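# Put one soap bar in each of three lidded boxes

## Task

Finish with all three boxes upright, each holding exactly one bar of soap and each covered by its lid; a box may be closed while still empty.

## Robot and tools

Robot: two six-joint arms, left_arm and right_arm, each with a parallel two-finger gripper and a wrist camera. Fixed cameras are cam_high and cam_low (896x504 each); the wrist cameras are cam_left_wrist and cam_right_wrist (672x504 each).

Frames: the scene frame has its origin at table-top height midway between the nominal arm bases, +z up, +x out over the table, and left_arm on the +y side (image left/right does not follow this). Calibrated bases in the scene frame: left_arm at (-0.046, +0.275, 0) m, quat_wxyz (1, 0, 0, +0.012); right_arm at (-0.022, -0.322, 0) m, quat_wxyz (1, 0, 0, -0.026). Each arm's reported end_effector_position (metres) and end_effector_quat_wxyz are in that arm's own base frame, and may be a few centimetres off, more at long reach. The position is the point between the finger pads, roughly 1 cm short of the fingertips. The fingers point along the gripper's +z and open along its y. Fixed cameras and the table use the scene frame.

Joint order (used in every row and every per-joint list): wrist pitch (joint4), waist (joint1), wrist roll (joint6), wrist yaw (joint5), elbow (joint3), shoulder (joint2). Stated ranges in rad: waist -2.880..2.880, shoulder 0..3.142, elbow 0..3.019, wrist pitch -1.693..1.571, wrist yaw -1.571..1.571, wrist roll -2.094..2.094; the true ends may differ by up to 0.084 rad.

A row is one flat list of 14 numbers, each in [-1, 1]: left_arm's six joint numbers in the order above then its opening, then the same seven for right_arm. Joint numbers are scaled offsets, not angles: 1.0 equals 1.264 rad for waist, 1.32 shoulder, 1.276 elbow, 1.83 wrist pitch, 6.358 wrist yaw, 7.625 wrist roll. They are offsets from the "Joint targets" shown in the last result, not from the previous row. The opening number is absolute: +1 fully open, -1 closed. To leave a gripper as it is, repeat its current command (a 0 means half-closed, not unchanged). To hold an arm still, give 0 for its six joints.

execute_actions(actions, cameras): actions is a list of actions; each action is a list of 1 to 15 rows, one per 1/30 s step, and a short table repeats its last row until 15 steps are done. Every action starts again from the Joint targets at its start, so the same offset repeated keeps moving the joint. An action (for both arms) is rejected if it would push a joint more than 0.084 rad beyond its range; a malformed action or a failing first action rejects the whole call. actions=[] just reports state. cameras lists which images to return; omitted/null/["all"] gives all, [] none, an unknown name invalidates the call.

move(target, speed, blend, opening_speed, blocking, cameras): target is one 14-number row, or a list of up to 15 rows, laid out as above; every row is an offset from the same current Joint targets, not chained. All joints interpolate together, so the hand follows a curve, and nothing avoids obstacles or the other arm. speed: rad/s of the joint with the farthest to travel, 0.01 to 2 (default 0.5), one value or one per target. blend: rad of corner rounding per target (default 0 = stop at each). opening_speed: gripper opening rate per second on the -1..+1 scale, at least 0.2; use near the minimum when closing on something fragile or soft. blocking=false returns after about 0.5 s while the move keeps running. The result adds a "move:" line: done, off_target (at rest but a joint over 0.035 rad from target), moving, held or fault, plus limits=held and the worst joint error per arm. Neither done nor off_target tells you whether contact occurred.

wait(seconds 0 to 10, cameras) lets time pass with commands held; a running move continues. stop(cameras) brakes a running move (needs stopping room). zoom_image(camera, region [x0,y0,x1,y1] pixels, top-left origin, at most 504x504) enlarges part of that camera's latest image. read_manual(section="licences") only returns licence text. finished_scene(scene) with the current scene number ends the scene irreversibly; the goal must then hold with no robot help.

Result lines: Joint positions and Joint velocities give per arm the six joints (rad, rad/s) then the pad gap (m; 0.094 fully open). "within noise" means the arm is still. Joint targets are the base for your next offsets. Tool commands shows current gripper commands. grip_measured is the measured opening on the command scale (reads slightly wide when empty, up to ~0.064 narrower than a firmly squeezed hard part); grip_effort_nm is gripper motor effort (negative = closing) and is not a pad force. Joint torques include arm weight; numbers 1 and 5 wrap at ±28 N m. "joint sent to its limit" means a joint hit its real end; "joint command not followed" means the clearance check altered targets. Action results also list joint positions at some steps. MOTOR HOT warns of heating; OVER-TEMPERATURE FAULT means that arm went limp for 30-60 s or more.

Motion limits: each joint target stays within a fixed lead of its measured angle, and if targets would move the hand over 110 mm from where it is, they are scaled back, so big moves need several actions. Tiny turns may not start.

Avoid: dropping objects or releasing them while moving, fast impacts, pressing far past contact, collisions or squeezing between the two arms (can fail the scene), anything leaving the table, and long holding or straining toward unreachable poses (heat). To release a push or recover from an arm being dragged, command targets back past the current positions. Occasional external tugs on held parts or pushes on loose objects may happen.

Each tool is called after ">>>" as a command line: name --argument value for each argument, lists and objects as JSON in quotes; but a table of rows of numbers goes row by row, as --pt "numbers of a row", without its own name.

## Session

>>> execute_actions --actions '[]'

>>> zoom_image --camera "cam_high" --region '[330, 150, 530, 290]'

Scene clock: 0.00 s.
left_arm: end_effector_position=(+0.2820, +0.4381, +0.1433) grip_measured=+1.000 grip_effort_nm=n/a end_effector_quat_wxyz=(+0.152, -0.543, +0.653, +0.506) | right_arm: end_effector_position=(+0.3367, +0.3360, +0.3143) grip_measured=+1.000 grip_effort_nm=n/a end_effector_quat_wxyz=(+0.207, -0.617, +0.710, +0.270)
Joint names: [wrist pitch, waist, wrist roll, wrist yaw, elbow, shoulder]
Joint positions: left_arm=[-0.387 0.714 -0.356 -1.023 0.983 1.61 0.094] | right_arm=[-1.176 0.584 -0.726 -0.588 1.338 1.338 0.094]
Joint velocities: within noise
Joint torques (N m): no reading
Motor temperatures (°C): left_arm=[27 28 29 28 42 36 29] | right_arm=[30 32 28 30 40 33 30]
Heat: left arm: hottest elbow 42 °C; right arm: hottest elbow 40 °C.
Joint targets: left_arm=[-0.385 0.714 -0.356 -1.023 1.002 1.614] | right_arm=[-1.174 0.584 -0.726 -0.588 1.364 1.342]
Tool commands: left_gripper/opening=+1.0 right_gripper/opening=+1.0

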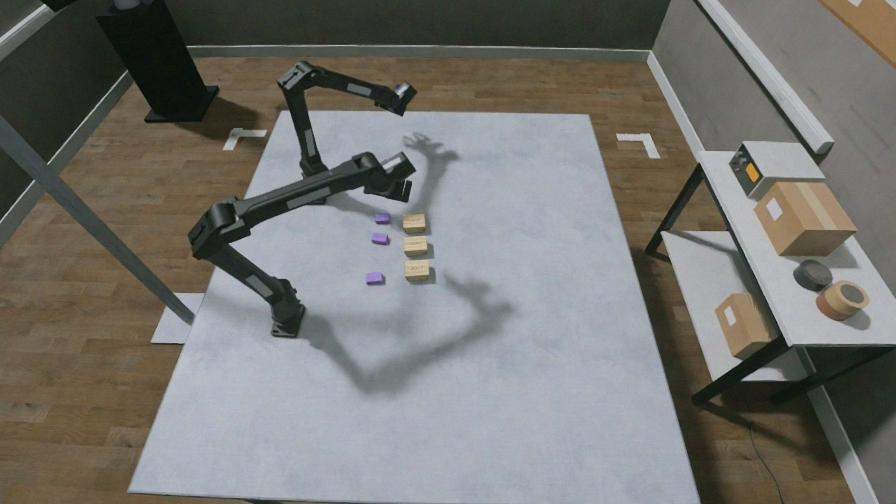

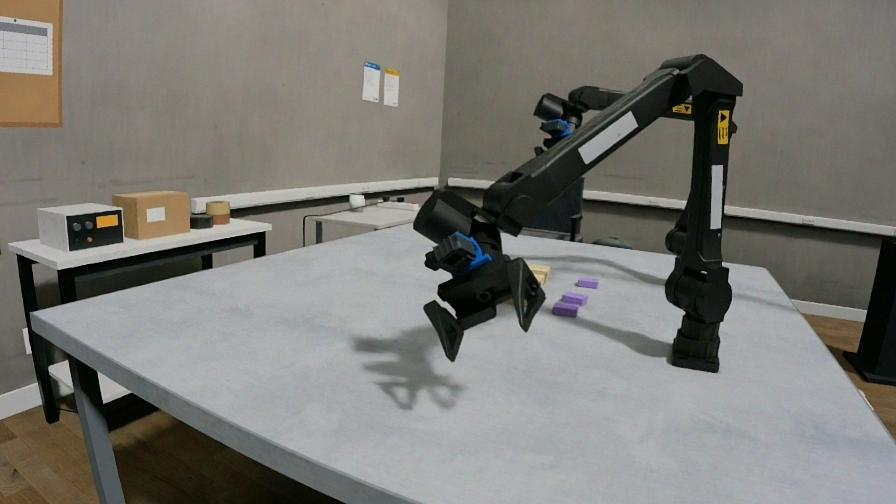

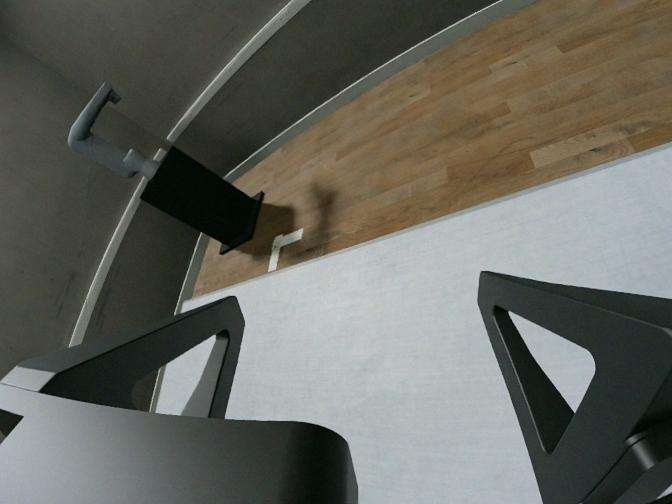

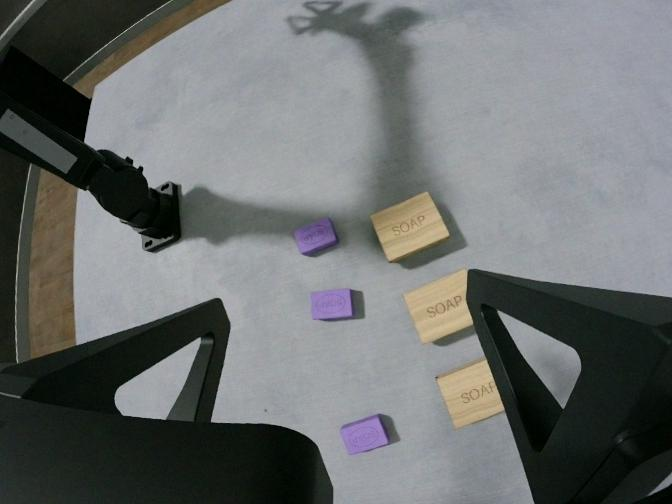

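Scaled by 2.520 from the camera's 896x504 image, which has a finer 1280x720 frame.

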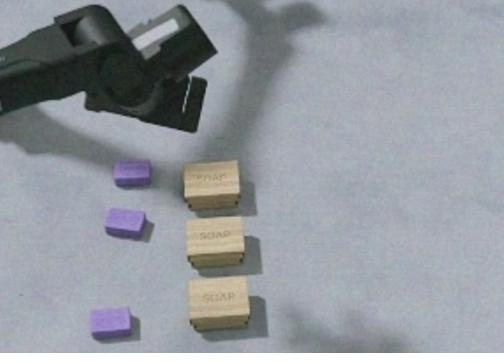

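>>> move --target '[0,0,0,0,0,0,1,-0.1552,0.1677,0.1967,0.0925,0.1,0.1742,0.75]' --speed 0.8 --cameras '["cam_right_wrist","cam_high"]'

>>> zoom_image --camera "cam_high" --region '[360, 200, 460, 290]'

Scene clock: 26.87 s.
left_arm: end_effector_position=(+0.2820, +0.4381, +0.1433) grip_measured=+1.000 grip_effort_nm=-0.007 end_effector_quat_wxyz=(+0.152, -0.543, +0.653, +0.506) | right_arm: end_effector_position=(+0.3252, +0.3280, +0.2194) grip_measured=+0.752 grip_effort_nm=-0.139 end_effector_quat_wxyz=(+0.000, -0.015, +1.000, +0.001)
Joint names: [wrist pitch, waist, wrist roll, wrist yaw, elbow, shoulder]
Joint positions: left_arm=[-0.387 0.714 -0.356 -1.023 0.983 1.61 0.094] | right_arm=[-1.45 0.79 0.76 -0.002 1.432 1.551 0.082]
Joint velocities: within noise
Joint torques (N m): left_arm=[1.95 -1.55 -0.11 -0.57 10.85 -15.79] | right_arm=[0.06 0.62 0.17 -0.02 14.65 -11.93]
Motor temperatures (°C): left_arm=[27 28 29 28 46 38 29] | right_arm=[30 32 28 30 46 34 30]
Heat: left arm: hottest elbow 46 °C; right arm: hottest elbow 46 °C.
Joint targets: left_arm=[-0.385 0.714 -0.356 -1.023 1.002 1.614] | right_arm=[-1.458 0.796 0.774 0.000 1.491 1.571]
move: off_target (right_arm); right_arm: the elbow is farthest, 0.059 rad from its target
Images, in order (width x height): cam_high 896x504, cam_right_wrist 672x504.

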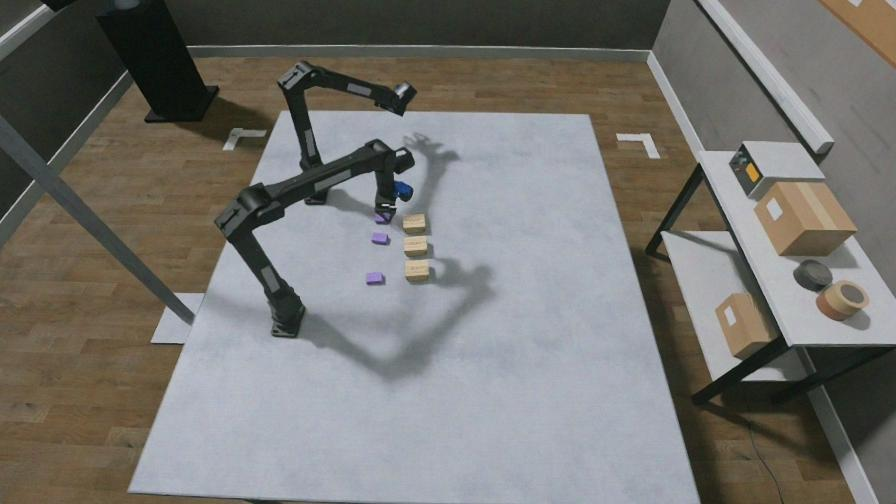

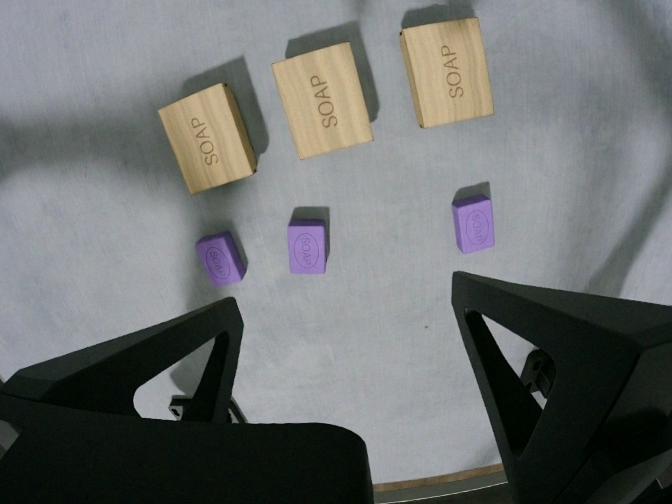

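Scaled by 5.040 from the camera's 896x504 image, which has a finer 1280x720 frame.

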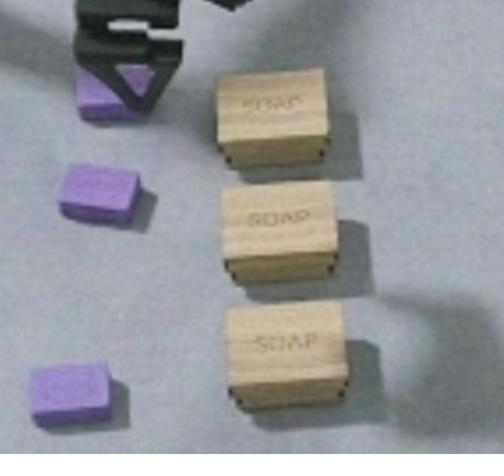

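>>> move --target '[0,0,0,0,0,0,1,0.1716,-0.2097,-0.0429,0,-0.2002,0.0886,0.75]' --speed 0.6 --cameras '["cam_right_wrist"]'

Scene clock: 68.53 s.
left_arm: end_effector_position=(+0.2820, +0.4381, +0.1433) grip_measured=+1.000 grip_effort_nm=-0.002 end_effector_quat_wxyz=(+0.152, -0.543, +0.653, +0.506) | right_arm: end_effector_position=(+0.4068, +0.2361, +0.0889) grip_measured=+0.752 grip_effort_nm=-0.134 end_effector_quat_wxyz=(-0.012, -0.033, +0.999, -0.006)
Joint names: [wrist pitch, waist, wrist roll, wrist yaw, elbow, shoulder]
Joint positions: left_arm=[-0.387 0.714 -0.356 -1.023 0.983 1.61 0.094] | right_arm=[-1.153 0.527 0.461 0 1.24 1.684 0.082]
Joint velocities: within noise
Joint torques (N m): left_arm=[1.95 -1.61 -0.11 -0.57 10.85 -15.79] | right_arm=[0.66 0.38 -0.17 -0.11 8.43 -14.33]
Motor temperatures (°C): left_arm=[27 28 29 28 50 39 29] | right_arm=[29 32 28 30 56 35 30]
Heat: left arm: hottest elbow 50 °C; right arm: hottest elbow 56 °C.
Joint targets: left_arm=[-0.385 0.714 -0.356 -1.023 1.002 1.614] | right_arm=[-1.144 0.530 0.447 0.000 1.236 1.688]
move: done
Images, in order (width x height): cam_right_wrist 672x504.

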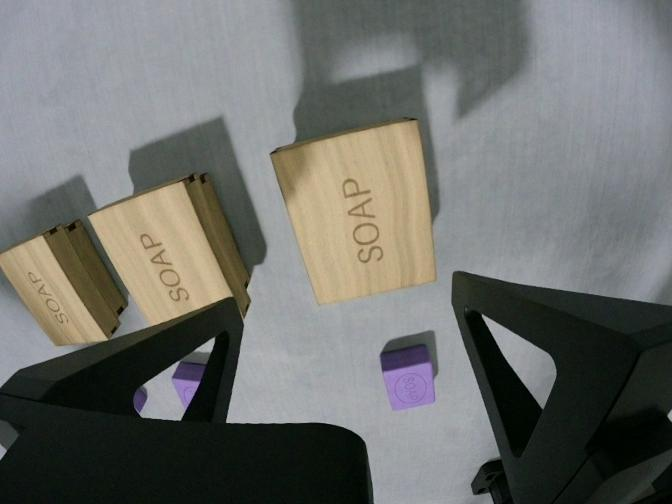

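>>> move --target '[0,0,0,0,0,0,1,0.0339,-0.0309,-0.0098,0,-0.0204,0.0242,0.75]' --speed 0.15 --cameras '["cam_right_wrist"]'

Scene clock: 96.53 s.
left_arm: end_effector_position=(+0.2820, +0.4381, +0.1433) grip_measured=+1.000 grip_effort_nm=-0.012 end_effector_quat_wxyz=(+0.152, -0.543, +0.653, +0.506) | right_arm: end_effector_position=(+0.4196, +0.2265, +0.0756) grip_measured=+0.752 grip_effort_nm=-0.129 end_effector_quat_wxyz=(+0.000, -0.055, +0.998, +0.000)
Joint names: [wrist pitch, waist, wrist roll, wrist yaw, elbow, shoulder]
Joint positions: left_arm=[-0.387 0.714 -0.356 -1.023 0.983 1.61 0.094] | right_arm=[-1.091 0.496 0.386 0 1.22 1.699 0.082]
Joint velocities: within noise
Joint torques (N m): left_arm=[1.95 -1.61 -0.11 -0.57 10.85 -15.85] | right_arm=[0.69 -0.26 -0.1 -0.11 7.8 -13.04]
Motor temperatures (°C): left_arm=[27 28 29 28 51 39 29] | right_arm=[29 32 28 30 49 35 30]
Heat: left arm: hottest elbow 51 °C; right arm: hottest elbow 49 °C.
Joint targets: left_arm=[-0.385 0.714 -0.356 -1.023 1.002 1.614] | right_arm=[-1.082 0.491 0.372 0.000 1.210 1.720]
move: done
Images, in order (width x height): cam_right_wrist 672x504.

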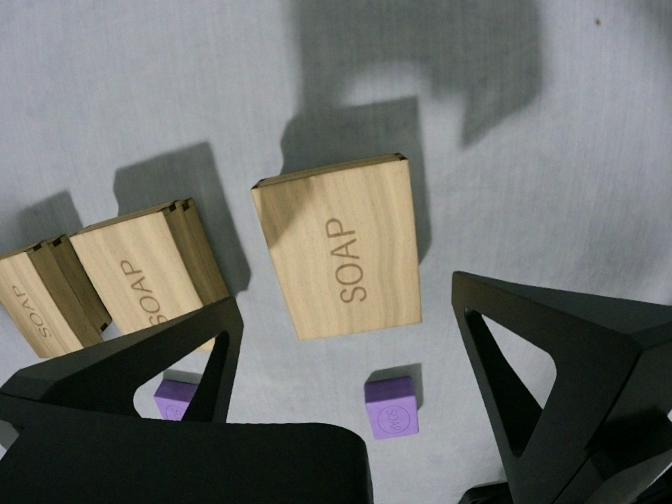

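>>> move --target '[0,0,0,0,0,0,1,0.053,0,0,0,-0.036,0.0424,0.75]' --speed 0.08 --cameras '[]'

>>> move --target '[0,0,0,0,0,0,1,0,0,0,0,0,0,0.15]' --opening_speed 0.4 --cameras '["cam_right_wrist","cam_low"]'

Scene clock: 124.30 s.
left_arm: end_effector_position=(+0.2820, +0.4381, +0.1433) grip_measured=+1.000 grip_effort_nm=-0.012 end_effector_quat_wxyz=(+0.152, -0.543, +0.653, +0.506) | right_arm: end_effector_position=(+0.4192, +0.2263, +0.0356) grip_measured=+0.752 grip_effort_nm=-0.134 end_effector_quat_wxyz=(-0.001, -0.055, +0.998, +0.000)
Joint names: [wrist pitch, waist, wrist roll, wrist yaw, elbow, shoulder]
Joint positions: left_arm=[-0.387 0.714 -0.356 -1.023 0.983 1.61 0.094] | right_arm=[-0.995 0.496 0.385 0 1.174 1.754 0.082]
Joint velocities: within noise
Joint torques (N m): left_arm=[1.96 -1.55 -0.11 -0.57 10.85 -15.85] | right_arm=[0.83 -0.32 -0.11 -0.11 7.28 -13.39]
Motor temperatures (°C): left_arm=[27 28 29 29 52 39 29] | right_arm=[29 32 28 30 47 35 30]
Heat: left arm: hottest elbow 52 °C; right arm: hottest elbow 47 °C.
Joint targets: left_arm=[-0.385 0.714 -0.356 -1.023 1.002 1.614] | right_arm=[-0.985 0.491 0.372 0.000 1.164 1.776]
move: done
No camera images: "cameras" was empty.

Scene clock: 126.00 s.
left_arm: end_effector_position=(+0.2820, +0.4381, +0.1433) grip_measured=+1.000 grip_effort_nm=-0.022 end_effector_quat_wxyz=(+0.152, -0.543, +0.653, +0.506) | right_arm: end_effector_position=(+0.4193, +0.2263, +0.0356) grip_measured=+0.368 grip_effort_nm=-1.072 end_effector_quat_wxyz=(-0.001, -0.055, +0.998, +0.000)
Joint names: [wrist pitch, waist, wrist roll, wrist yaw, elbow, shoulder]
Joint positions: left_arm=[-0.387 0.714 -0.356 -1.023 0.983 1.61 0.094] | right_arm=[-0.994 0.496 0.385 0 1.174 1.754 0.064]
Joint velocities: within noise
Joint torques (N m): left_arm=[1.95 -1.55 -0.11 -0.57 10.85 -15.79] | right_arm=[0.69 -0.32 -0.11 -0.11 7.28 -13.22]
Motor temperatures (°C): left_arm=[27 28 29 29 52 39 29] | right_arm=[29 32 28 30 47 35 30]
Heat: left arm: hottest elbow 52 °C; right arm: hottest elbow 47 °C.
Joint targets: left_arm=[-0.385 0.714 -0.356 -1.023 1.002 1.614] | right_arm=[-0.985 0.491 0.372 0.000 1.164 1.776]
move: done
Images, in order (width x height): cam_low 896x504, cam_right_wrist 672x504.

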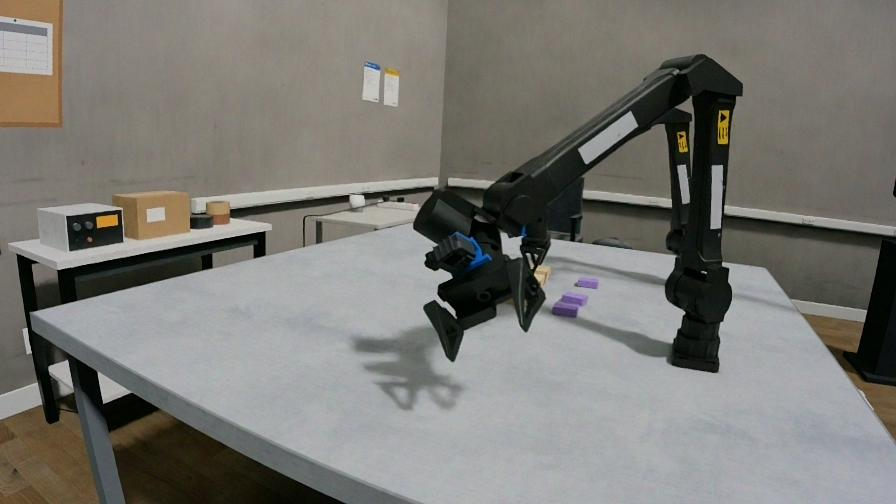

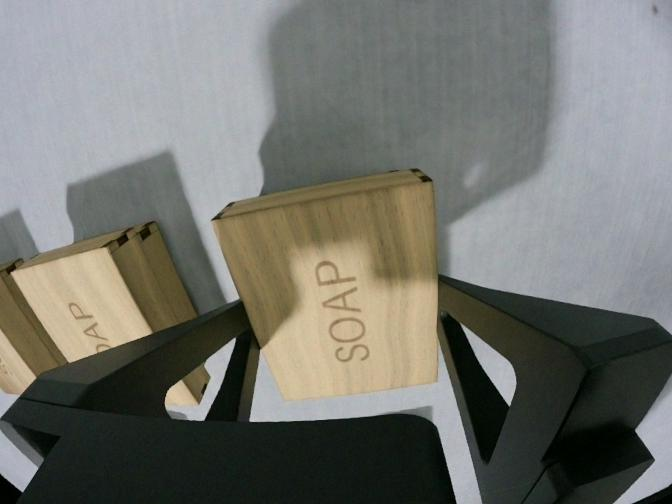

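>>> move --pt "0 0 0 0 0 0 1 -0.038 0 0 0 0.07 -0.038 0.15" --pt "0 0 0 0 0 0 1 -0.0967 0 0 0 0.1105 -0.0879 0.15" --speed '[0.06,0.2]' --blend 0.02 --cameras '["cam_high","cam_right_wrist"]'

>>> zoom_image --camera "cam_high" --region '[360, 200, 460, 290]'

Scene clock: 143.67 s.
left_arm: end_effector_position=(+0.2820, +0.4381, +0.1433) grip_measured=+1.000 grip_effort_nm=-0.012 end_effector_quat_wxyz=(+0.152, -0.543, +0.653, +0.506) | right_arm: end_effector_position=(+0.4188, +0.2260, +0.0996) grip_measured=+0.367 grip_effort_nm=-1.067 end_effector_quat_wxyz=(-0.001, -0.055, +0.998, +0.000)
Joint names: [wrist pitch, waist, wrist roll, wrist yaw, elbow, shoulder]
Joint positions: left_arm=[-0.387 0.714 -0.356 -1.023 0.983 1.61 0.094] | right_arm=[-1.154 0.496 0.385 0 1.253 1.671 0.064]
Joint velocities: within noise
Joint torques (N m): left_arm=[1.94 -1.55 -0.11 -0.57 10.86 -15.85] | right_arm=[0.16 -0.32 -0.11 -0.11 13.3 -15.33]
Motor temperatures (°C): left_arm=[27 28 29 29 52 39 29] | right_arm=[29 32 28 30 47 35 31]
Heat: left arm: hottest elbow 52 °C; right arm: hottest elbow 47 °C.
Joint targets: left_arm=[-0.385 0.714 -0.356 -1.023 1.002 1.614] | right_arm=[-1.162 0.491 0.372 0.000 1.305 1.660]
move: off_target (right_arm); right_arm: the elbow is farthest, 0.052 rad from its target
Images, in order (width x height): cam_high 896x504, cam_right_wrist 672x504.

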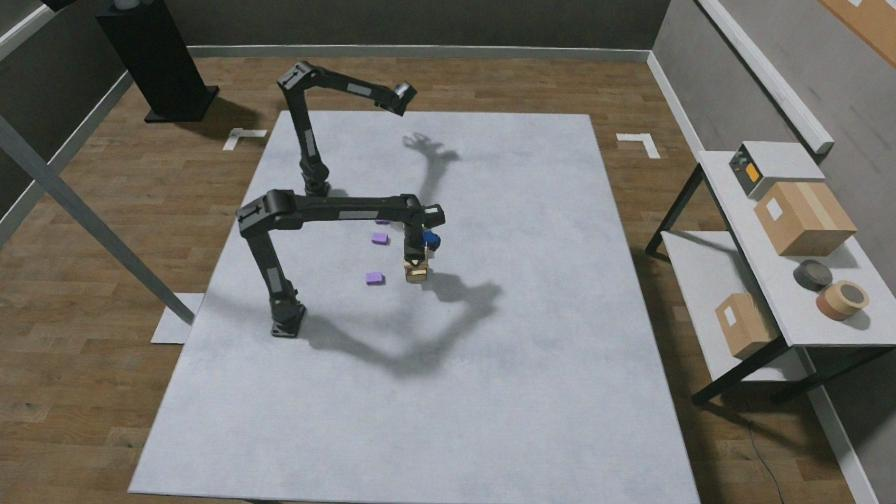

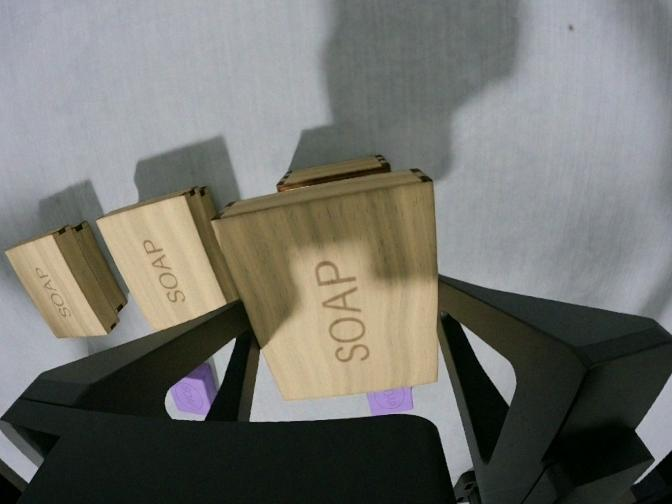

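Scaled by 5.040 from the camera's 896x504 image, which has a finer 1280x720 frame.

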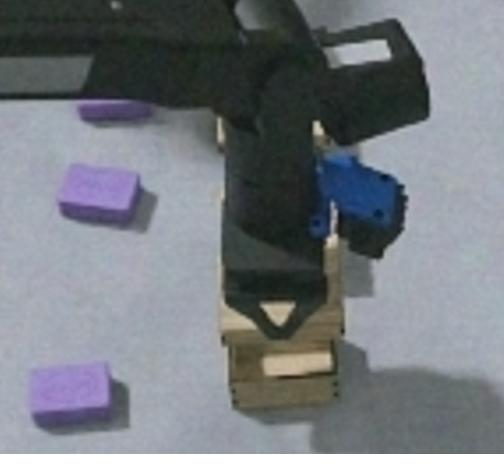

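>>> move --target '[0,0,0,0,0,0,1,-0.0607,-0.0665,-0.0105,0,0.286,0.2197,0.15]' --speed 0.3 --cameras '["cam_high","cam_right_wrist"]'

>>> zoom_image --camera "cam_high" --region '[360, 200, 460, 290]'

Scene clock: 159.13 s.
left_arm: end_effector_position=(+0.2820, +0.4381, +0.1433) grip_measured=+1.000 grip_effort_nm=-0.012 end_effector_quat_wxyz=(+0.152, -0.543, +0.653, +0.506) | right_arm: end_effector_position=(+0.5292, +0.2308, +0.0965) grip_measured=+0.367 grip_effort_nm=-1.077 end_effector_quat_wxyz=(-0.006, -0.053, +0.999, -0.002)
Joint names: [wrist pitch, waist, wrist roll, wrist yaw, elbow, shoulder]
Joint positions: left_arm=[-0.387 0.714 -0.356 -1.023 0.983 1.61 0.094] | right_arm=[-1.265 0.412 0.306 0 1.609 1.927 0.064]
Joint velocities: within noise
Joint torques (N m): left_arm=[1.95 -1.55 -0.11 -0.57 10.84 -15.85] | right_arm=[0.06 -0.32 -0.13 -0.11 14.31 -16.91]
Motor temperatures (°C): left_arm=[27 28 29 29 52 39 29] | right_arm=[29 32 28 30 51 35 31]
Heat: left arm: hottest elbow 52 °C; right arm: hottest elbow 51 °C.
Joint targets: left_arm=[-0.385 0.714 -0.356 -1.023 1.002 1.614] | right_arm=[-1.273 0.407 0.292 0.000 1.670 1.950]
move: off_target (right_arm); right_arm: the elbow is farthest, 0.061 rad from its target
Images, in order (width x height): cam_high 896x504, cam_right_wrist 672x504.

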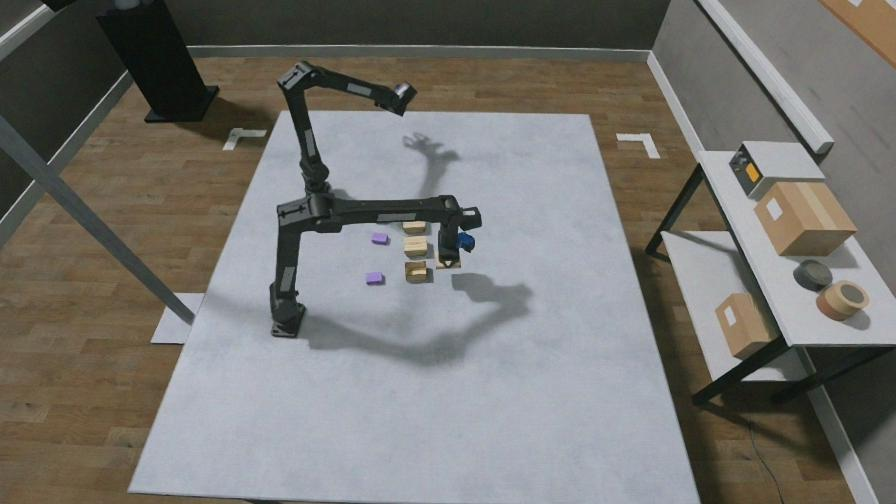

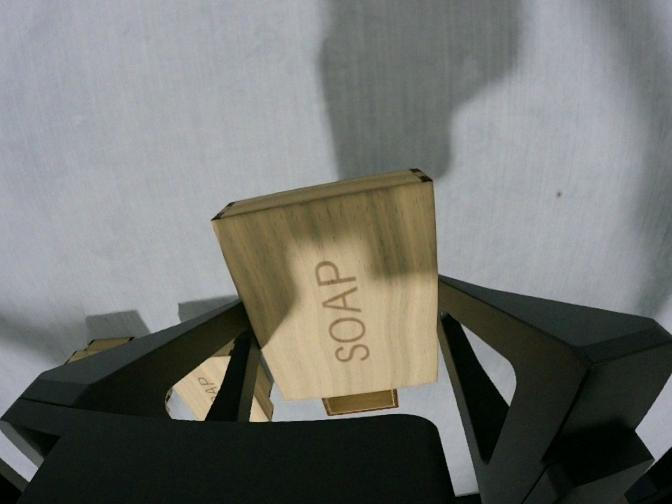

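Scaled by 5.040 from the camera's 896x504 image, which has a finer 1280x720 frame.

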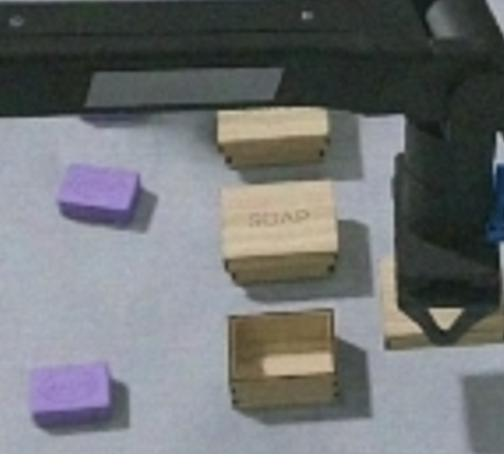

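>>> move --pt "0 0 0 0 0 0 1 0.1071 0 0 0 -0.1387 0.0477 0.15" --pt "0 0 0 0 0 0 1 0.1186 0 0 0 -0.1458 0.0576 0.15" --speed '[0.15,0.04]' --cameras '["cam_right_wrist"]'

Scene clock: 175.73 s.
left_arm: end_effector_position=(+0.2820, +0.4381, +0.1433) grip_measured=+1.000 grip_effort_nm=-0.002 end_effector_quat_wxyz=(+0.152, -0.543, +0.653, +0.506) | right_arm: end_effector_position=(+0.5272, +0.2299, +0.0156) grip_measured=+0.367 grip_effort_nm=-1.082 end_effector_quat_wxyz=(+0.000, -0.053, +0.999, +0.000)
Joint names: [wrist pitch, waist, wrist roll, wrist yaw, elbow, shoulder]
Joint positions: left_arm=[-0.387 0.714 -0.356 -1.023 0.983 1.61 0.094] | right_arm=[-1.065 0.412 0.305 0 1.494 2 0.064]
Joint velocities: within noise
Joint torques (N m): left_arm=[1.98 -1.61 -0.11 -0.57 10.86 -15.85] | right_arm=[0.72 -0.32 -0.11 -0.11 7.66 -16.85]
Motor temperatures (°C): left_arm=[27 28 29 29 52 39 29] | right_arm=[29 32 28 30 50 35 32]
Heat: left arm: hottest elbow 52 °C; right arm: hottest elbow 50 °C.
Joint targets: left_arm=[-0.385 0.714 -0.356 -1.023 1.002 1.614] | right_arm=[-1.056 0.407 0.292 0.000 1.484 2.026]
move: done
Images, in order (width x height): cam_right_wrist 672x504.

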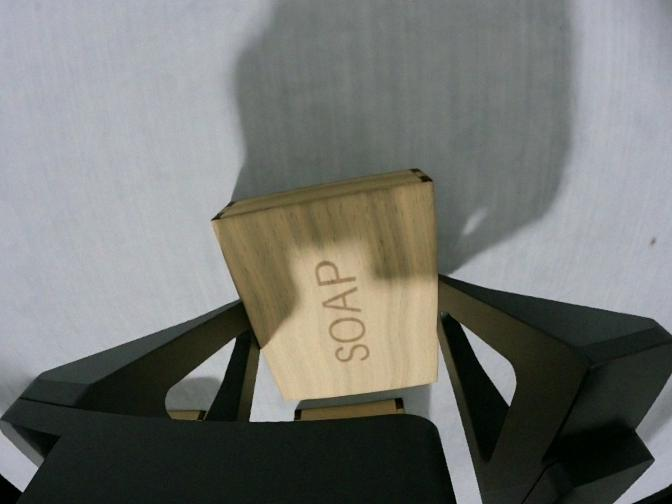

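>>> move --target '[0,0,0,0,0,0,1,0,0,0,0,0,0,0.75]' --opening_speed 0.4 --cameras '[]'

>>> move --pt "0 0 0 0 0 0 1 -0.027 0 0 0 0.055 -0.0227 0.75" --pt "0 0 0 0 0 0 1 -0.178 0 0 0 0.193 -0.118 0.75" --pt "0 0 0 0 0 0 1 -0.0803 0.1733 0.0365 0 -0.4506 -0.5667 0.75" --speed '[0.1,0.4,0.6]' --blend 0.04 --cameras '["cam_right_wrist"]'

Scene clock: 208.30 s.
left_arm: end_effector_position=(+0.2820, +0.4381, +0.1433) grip_measured=+1.000 grip_effort_nm=-0.007 end_effector_quat_wxyz=(+0.152, -0.543, +0.653, +0.506) | right_arm: end_effector_position=(+0.5272, +0.2299, +0.0156) grip_measured=+0.747 grip_effort_nm=0.051 end_effector_quat_wxyz=(+0.000, -0.053, +0.999, +0.000)
Joint names: [wrist pitch, waist, wrist roll, wrist yaw, elbow, shoulder]
Joint positions: left_arm=[-0.387 0.714 -0.356 -1.023 0.983 1.61 0.094] | right_arm=[-1.065 0.412 0.305 0 1.494 2 0.082]
Joint velocities: within noise
Joint torques (N m): left_arm=[1.95 -1.55 -0.11 -0.57 10.85 -15.91] | right_arm=[0.72 -0.38 -0.11 -0.11 7.66 -16.85]
Motor temperatures (°C): left_arm=[27 28 29 29 53 39 29] | right_arm=[29 32 28 30 48 38 32]
Heat: left arm: hottest elbow 53 °C; right arm: hottest elbow 48 °C.
Joint targets: left_arm=[-0.385 0.714 -0.356 -1.023 1.002 1.614] | right_arm=[-1.056 0.407 0.292 0.000 1.484 2.026]
move: done
No camera images: "cameras" was empty.

Scene clock: 211.80 s.
left_arm: end_effector_position=(+0.2820, +0.4381, +0.1433) grip_measured=+1.000 grip_effort_nm=-0.012 end_effector_quat_wxyz=(+0.152, -0.543, +0.653, +0.506) | right_arm: end_effector_position=(+0.2735, +0.1948, +0.1297) grip_measured=+0.748 grip_effort_nm=0.051 end_effector_quat_wxyz=(-0.004, -0.032, +0.999, -0.003)
Joint names: [wrist pitch, waist, wrist roll, wrist yaw, elbow, shoulder]
Joint positions: left_arm=[-0.387 0.714 -0.356 -1.023 0.983 1.61 0.094] | right_arm=[-1.212 0.62 0.556 0 0.921 1.289 0.082]
Joint velocities: within noise
Joint torques (N m): left_arm=[1.96 -1.55 -0.11 -0.57 10.85 -15.79] | right_arm=[0.7 0.62 0.12 -0.1 8.08 -9.52]
Motor temperatures (°C): left_arm=[27 28 29 29 53 39 29] | right_arm=[29 32 28 30 48 38 32]
Heat: left arm: hottest elbow 53 °C; right arm: hottest elbow 48 °C.
Joint targets: left_arm=[-0.385 0.714 -0.356 -1.023 1.002 1.614] | right_arm=[-1.203 0.626 0.570 0.000 0.909 1.278]
move: done; blend cut to 0.0351 rad at target 1
Images, in order (width x height): cam_right_wrist 672x504.

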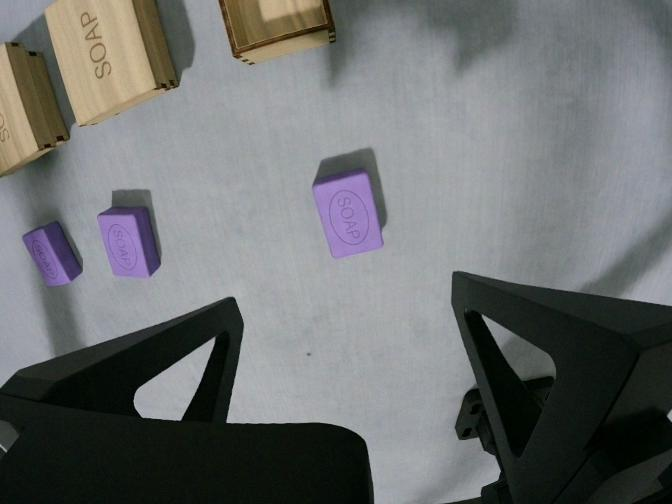

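>>> move --target '[0,0,0,0,0,0,1,0.1027,-0.0127,-0.0177,0,-0.0815,0.0818,0.75]' --cameras '["cam_right_wrist"]'

Scene clock: 266.73 s.
left_arm: end_effector_position=(+0.2820, +0.4381, +0.1433) grip_measured=+1.000 grip_effort_nm=-0.012 end_effector_quat_wxyz=(+0.152, -0.543, +0.653, +0.506) | right_arm: end_effector_position=(+0.2719, +0.1926, +0.0644) grip_measured=+0.748 grip_effort_nm=0.051 end_effector_quat_wxyz=(-0.009, -0.084, +0.996, -0.005)
Joint names: [wrist pitch, waist, wrist roll, wrist yaw, elbow, shoulder]
Joint positions: left_arm=[-0.387 0.714 -0.356 -1.023 0.983 1.61 0.094] | right_arm=[-1.024 0.618 0.449 0 0.811 1.378 0.082]
Joint velocities: within noise
Joint torques (N m): left_arm=[1.96 -1.55 -0.11 -0.57 10.85 -15.85] | right_arm=[0.65 -0.56 -0.1 -0.1 7.65 -8.47]
Motor temperatures (°C): left_arm=[27 28 29 29 53 39 29] | right_arm=[29 32 28 30 47 36 30]
Heat: left arm: hottest elbow 53 °C; right arm: hottest elbow 47 °C.
Joint targets: left_arm=[-0.385 0.714 -0.356 -1.023 1.002 1.614] | right_arm=[-1.015 0.610 0.435 0.000 0.805 1.386]
move: done
Images, in order (width x height): cam_right_wrist 672x504.

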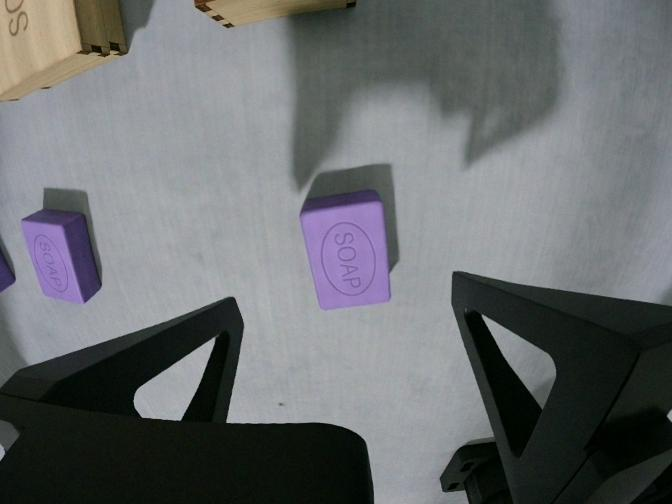

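>>> move --pt "0 0 0 0 0 0 1 0.0891 -0.004 -0.0022 0 -0.0603 0.0659 0.75" --pt "0 0 0 0 0 0 1 0.0891 -0.004 -0.0022 0 -0.0603 0.0659 -0.4" --opening_speed 0.4 --speed 0.3 --cameras '["cam_right_wrist"]'

Scene clock: 288.23 s.
left_arm: end_effector_position=(+0.2820, +0.4381, +0.1433) grip_measured=+1.000 grip_effort_nm=-0.002 end_effector_quat_wxyz=(+0.152, -0.543, +0.653, +0.506) | right_arm: end_effector_position=(+0.2710, +0.1900, +0.0167) grip_measured=-0.221 grip_effort_nm=-1.072 end_effector_quat_wxyz=(-0.005, -0.090, +0.996, -0.003)
Joint names: [wrist pitch, waist, wrist roll, wrist yaw, elbow, shoulder]
Joint positions: left_arm=[-0.387 0.714 -0.356 -1.023 0.983 1.61 0.094] | right_arm=[-0.861 0.613 0.432 0 0.737 1.457 0.037]
Joint velocities: within noise
Joint torques (N m): left_arm=[1.96 -1.55 -0.11 -0.57 10.84 -15.79] | right_arm=[0.69 -0.56 -0.11 -0.11 6.54 -8.18]
Motor temperatures (°C): left_arm=[27 28 29 29 53 39 29] | right_arm=[29 32 28 30 45 35 30]
Heat: left arm: hottest elbow 53 °C; right arm: hottest elbow 45 °C.
Joint targets: left_arm=[-0.385 0.714 -0.356 -1.023 1.002 1.614] | right_arm=[-0.852 0.605 0.419 0.000 0.728 1.473]
move: done
Images, in order (width x height): cam_right_wrist 672x504.

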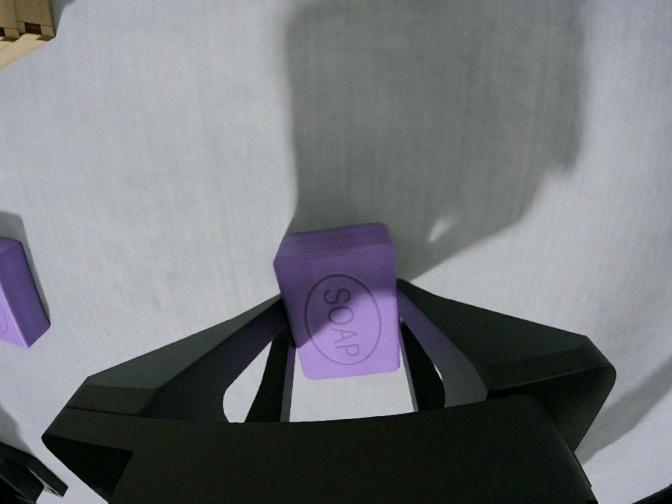

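>>> move --pt "0 0 0 0 0 0 1 -0.1568 0 0 0 0.1387 -0.1432 -0.4" --pt "0 0 0 0 0 0 1 -0.1683 -0.0886 -0.0056 0 0.4404 0.1568 -0.4" --pt "0 0 0 0 0 0 1 -0.1098 -0.0886 -0.0056 0 0.3582 0.1909 -0.4" --blend '[0.1,0.05,0]' --speed '[0.25,0.5,0.3]' --cameras '["cam_right_wrist","cam_high"]'

>>> zoom_image --camera "cam_high" --region '[360, 200, 460, 290]'

Scene clock: 329.13 s.
left_arm: end_effector_position=(+0.2820, +0.4381, +0.1433) grip_measured=+1.000 grip_effort_nm=-0.007 end_effector_quat_wxyz=(+0.152, -0.543, +0.653, +0.506) | right_arm: end_effector_position=(+0.4150, +0.2250, +0.0635) grip_measured=-0.221 grip_effort_nm=-1.077 end_effector_quat_wxyz=(-0.002, -0.054, +0.999, -0.001)
Joint names: [wrist pitch, waist, wrist roll, wrist yaw, elbow, shoulder]
Joint positions: left_arm=[-0.387 0.714 -0.356 -1.023 0.983 1.61 0.094] | right_arm=[-1.062 0.498 0.389 0 1.193 1.706 0.037]
Joint velocities: within noise
Joint torques (N m): left_arm=[1.96 -1.55 -0.11 -0.57 10.85 -15.85] | right_arm=[0.69 -0.32 -0.11 -0.11 7.77 -13.1]
Motor temperatures (°C): left_arm=[27 28 29 29 53 39 29] | right_arm=[29 32 28 30 45 34 32]
Heat: left arm: hottest elbow 53 °C; right arm: hottest elbow 45 °C.
Joint targets: left_arm=[-0.385 0.714 -0.356 -1.023 1.002 1.614] | right_arm=[-1.053 0.493 0.376 0.000 1.185 1.725]
move: done
Images, in order (width x height): cam_high 896x504, cam_right_wrist 672x504.

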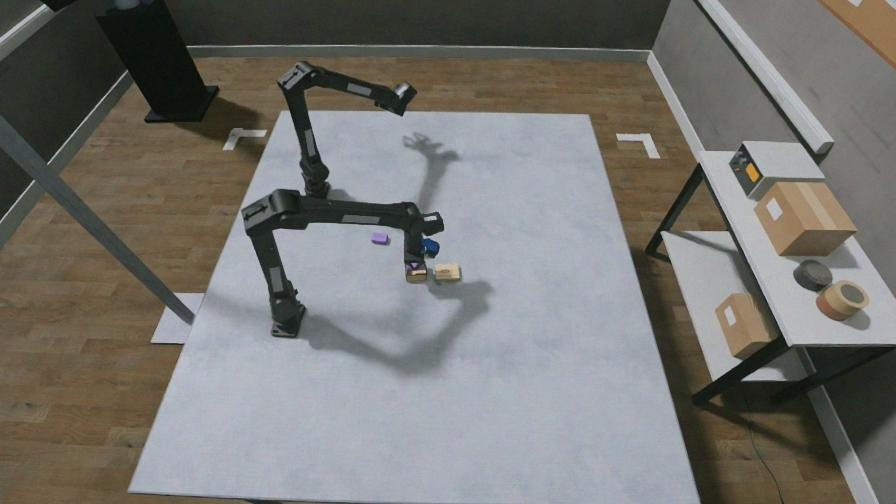

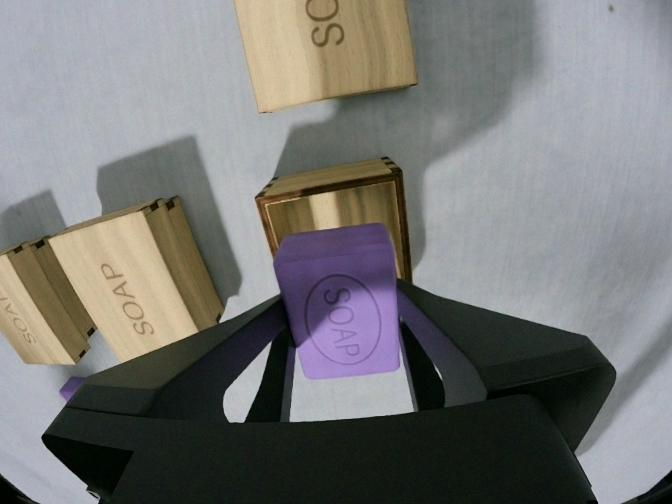

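Scaled by 5.040 from the camera's 896x504 image, which has a finer 1280x720 frame.

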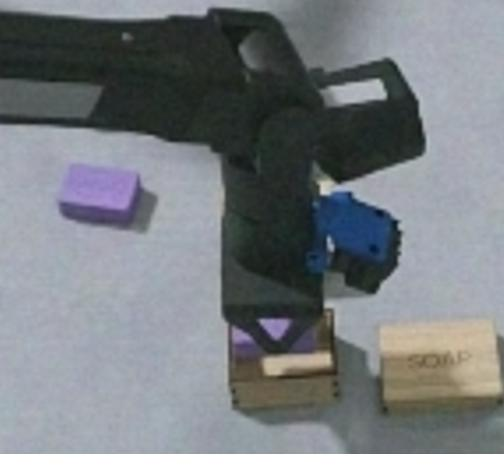

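>>> move --pt "0 0 0 0 0 0 1 0.006 0 -0.0066 0 0 0.006 -0.4" --pt "0 0 0 0 0 0 1 0.0404 0 -0.0066 0 -0.0243 0.0326 -0.4" --speed 0.1 --cameras '["cam_right_wrist"]'

Scene clock: 370.90 s.
left_arm: end_effector_position=(+0.2820, +0.4381, +0.1433) grip_measured=+1.000 grip_effort_nm=-0.002 end_effector_quat_wxyz=(+0.152, -0.543, +0.653, +0.506) | right_arm: end_effector_position=(+0.4159, +0.2255, +0.0346) grip_measured=-0.221 grip_effort_nm=-1.077 end_effector_quat_wxyz=(-0.001, -0.079, +0.997, +0.000)
Joint names: [wrist pitch, waist, wrist roll, wrist yaw, elbow, shoulder]
Joint positions: left_arm=[-0.387 0.714 -0.356 -1.023 0.983 1.61 0.094] | right_arm=[-0.989 0.498 0.339 0 1.163 1.748 0.037]
Joint velocities: within noise
Joint torques (N m): left_arm=[1.95 -1.55 -0.11 -0.57 10.84 -15.91] | right_arm=[0.57 -0.32 -0.11 -0.11 7.38 -13.27]
Motor temperatures (°C): left_arm=[27 28 29 29 53 39 29] | right_arm=[29 32 28 30 44 35 32]
Heat: left arm: hottest elbow 53 °C; right arm: hottest elbow 44 °C.
Joint targets: left_arm=[-0.385 0.714 -0.356 -1.023 1.002 1.614] | right_arm=[-0.979 0.493 0.326 0.000 1.154 1.768]
move: done
Images, in order (width x height): cam_right_wrist 672x504.

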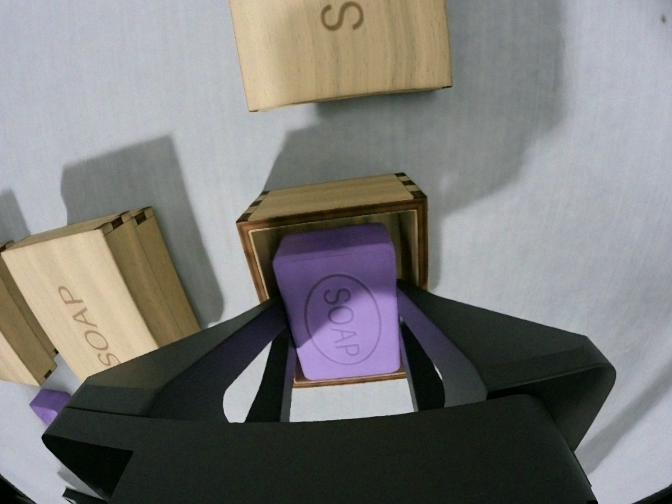

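>>> move --target '[0,0,0,0,0,0,1,0.0126,0,0,0,0.0439,0.0197,-0.4]' --speed 0.06 --cameras '["cam_right_wrist"]'

Scene clock: 385.00 s.
left_arm: end_effector_position=(+0.2820, +0.4381, +0.1433) grip_measured=+1.000 grip_effort_nm=-0.007 end_effector_quat_wxyz=(+0.152, -0.543, +0.653, +0.506) | right_arm: end_effector_position=(+0.4185, +0.2269, +0.0277) grip_measured=-0.222 grip_effort_nm=-1.077 end_effector_quat_wxyz=(+0.000, -0.079, +0.997, +0.000)
Joint names: [wrist pitch, waist, wrist roll, wrist yaw, elbow, shoulder]
Joint positions: left_arm=[-0.387 0.714 -0.356 -1.023 0.983 1.61 0.094] | right_arm=[-0.97 0.498 0.339 0 1.163 1.763 0.037]
Joint velocities: within noise
Joint torques (N m): left_arm=[1.96 -1.61 -0.11 -0.57 10.86 -15.85] | right_arm=[1.1 -0.32 -0.11 -0.11 11.96 -12.63]
Motor temperatures (°C): left_arm=[27 28 29 29 53 39 29] | right_arm=[29 32 28 30 45 36 32]
Heat: left arm: hottest elbow 53 °C; right arm: hottest elbow 45 °C.
Joint targets: left_arm=[-0.385 0.714 -0.356 -1.023 1.002 1.614] | right_arm=[-0.956 0.493 0.326 0.000 1.210 1.794]
move: off_target (right_arm); right_arm: the elbow is farthest, 0.047 rad from its target
Images, in order (width x height): cam_right_wrist 672x504.

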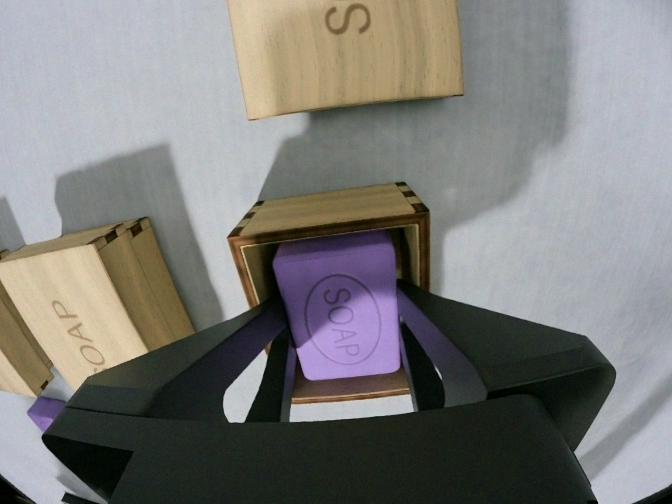

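>>> move --target '[0,0,0,0,0,0,1,0.0066,0,0,0,-0.0486,0.005,-0.4]' --speed 0.06 --cameras '["cam_right_wrist"]'

Scene clock: 396.27 s.
left_arm: end_effector_position=(+0.2820, +0.4381, +0.1433) grip_measured=+1.000 grip_effort_nm=-0.017 end_effector_quat_wxyz=(+0.152, -0.543, +0.653, +0.506) | right_arm: end_effector_position=(+0.4204, +0.2280, +0.0275) grip_measured=-0.222 grip_effort_nm=-1.082 end_effector_quat_wxyz=(+0.004, -0.079, +0.997, +0.002)
Joint names: [wrist pitch, waist, wrist roll, wrist yaw, elbow, shoulder]
Joint positions: left_arm=[-0.387 0.714 -0.356 -1.023 0.983 1.61 0.094] | right_arm=[-0.962 0.498 0.339 0 1.163 1.763 0.037]
Joint velocities: within noise
Joint torques (N m): left_arm=[1.95 -1.55 -0.11 -0.57 10.85 -15.85] | right_arm=[1.05 -0.32 -0.11 -0.11 6.84 -12.1]
Motor temperatures (°C): left_arm=[27 28 29 29 53 39 29] | right_arm=[29 32 28 30 48 35 32]
Heat: left arm: hottest elbow 53 °C; right arm: hottest elbow 48 °C.
Joint targets: left_arm=[-0.385 0.714 -0.356 -1.023 1.002 1.614] | right_arm=[-0.944 0.493 0.326 0.000 1.148 1.801]
move: off_target (right_arm); right_arm: the shoulder is farthest, 0.037 rad from its target
Images, in order (width x height): cam_right_wrist 672x504.

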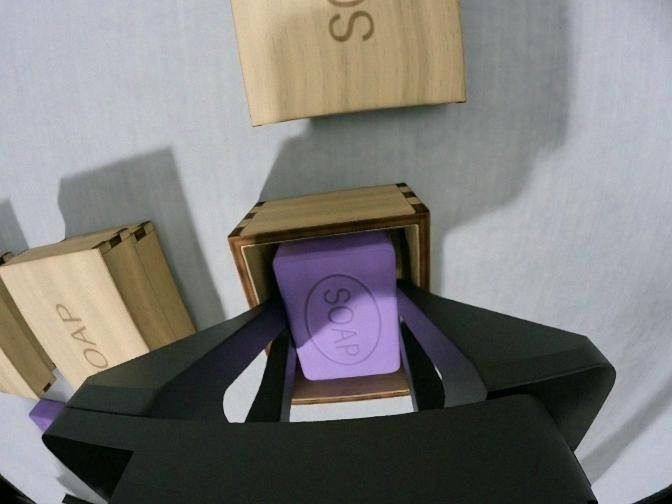

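>>> move --target '[0,0,0,0,0,0,1,0,0,0,0,0,-0.009,-0.15]' --speed 0.05 --opening_speed 0.2 --cameras '["cam_right_wrist"]'

Scene clock: 414.10 s.
left_arm: end_effector_position=(+0.2820, +0.4381, +0.1433) grip_measured=+1.000 grip_effort_nm=-0.002 end_effector_quat_wxyz=(+0.152, -0.543, +0.653, +0.506) | right_arm: end_effector_position=(+0.4205, +0.2280, +0.0275) grip_measured=-0.169 grip_effort_nm=0.901 end_effector_quat_wxyz=(+0.004, -0.079, +0.997, +0.002)
Joint names: [wrist pitch, waist, wrist roll, wrist yaw, elbow, shoulder]
Joint positions: left_arm=[-0.387 0.714 -0.356 -1.023 0.983 1.61 0.094] | right_arm=[-0.961 0.498 0.339 0 1.163 1.763 0.039]
Joint velocities: within noise
Joint torques (N m): left_arm=[1.95 -1.55 -0.1 -0.57 10.86 -15.85] | right_arm=[1.05 -0.26 -0.11 -0.11 6.8 -13.1]
Motor temperatures (°C): left_arm=[27 28 29 29 53 39 29] | right_arm=[29 32 28 30 47 34 32]
Heat: left arm: hottest elbow 53 °C; right arm: hottest elbow 47 °C.
Joint targets: left_arm=[-0.385 0.714 -0.356 -1.023 1.002 1.614] | right_arm=[-0.944 0.493 0.326 0.000 1.148 1.789]
move: done
Images, in order (width x height): cam_right_wrist 672x504.

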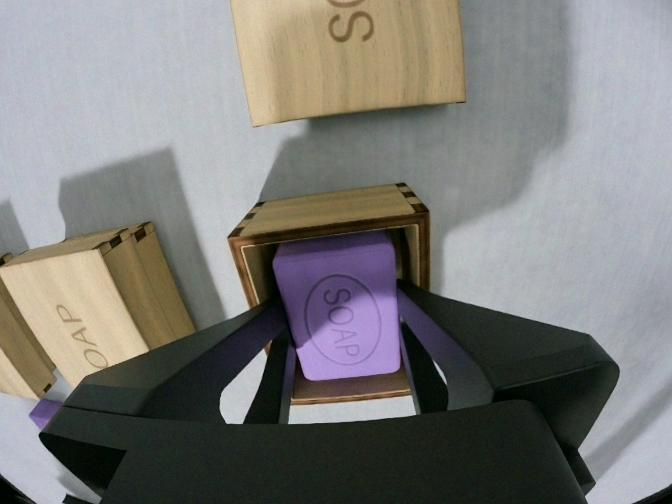

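>>> move --target '[0,0,0,0,0,0,1,-0.0273,0,0,0,0.0588,-0.0394,-0.15]' --speed 0.05 --cameras '["cam_right_wrist"]'

Scene clock: 424.13 s.
left_arm: end_effector_position=(+0.2820, +0.4381, +0.1433) grip_measured=+1.000 grip_effort_nm=-0.012 end_effector_quat_wxyz=(+0.152, -0.543, +0.653, +0.506) | right_arm: end_effector_position=(+0.4183, +0.2268, +0.0325) grip_measured=-0.168 grip_effort_nm=0.926 end_effector_quat_wxyz=(-0.001, -0.079, +0.997, +0.000)
Joint names: [wrist pitch, waist, wrist roll, wrist yaw, elbow, shoulder]
Joint positions: left_arm=[-0.387 0.714 -0.356 -1.023 0.983 1.61 0.094] | right_arm=[-0.986 0.498 0.339 0 1.169 1.757 0.039]
Joint velocities: within noise
Joint torques (N m): left_arm=[1.95 -1.61 -0.11 -0.57 10.85 -15.79] | right_arm=[0.08 -0.26 -0.11 -0.11 12.66 -16.56]
Motor temperatures (°C): left_arm=[27 28 29 29 53 39 29] | right_arm=[29 32 28 30 47 34 32]
Heat: left arm: hottest elbow 53 °C; right arm: hottest elbow 47 °C.
Joint targets: left_arm=[-0.385 0.714 -0.356 -1.023 1.002 1.614] | right_arm=[-0.994 0.493 0.326 0.000 1.223 1.737]
move: off_target (right_arm); right_arm: the elbow is farthest, 0.054 rad from its target
Images, in order (width x height): cam_right_wrist 672x504.

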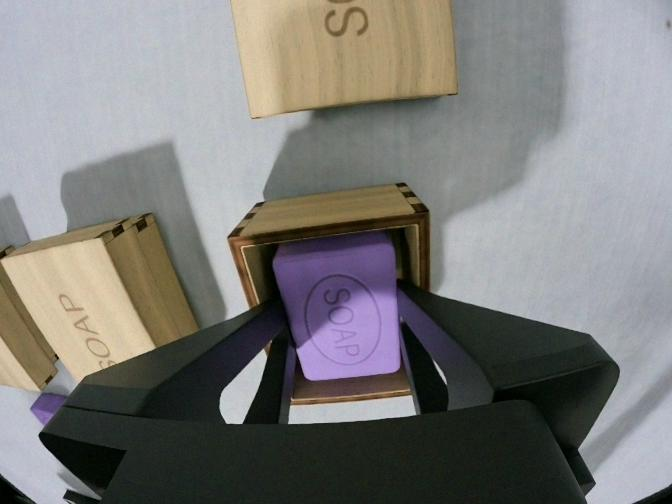

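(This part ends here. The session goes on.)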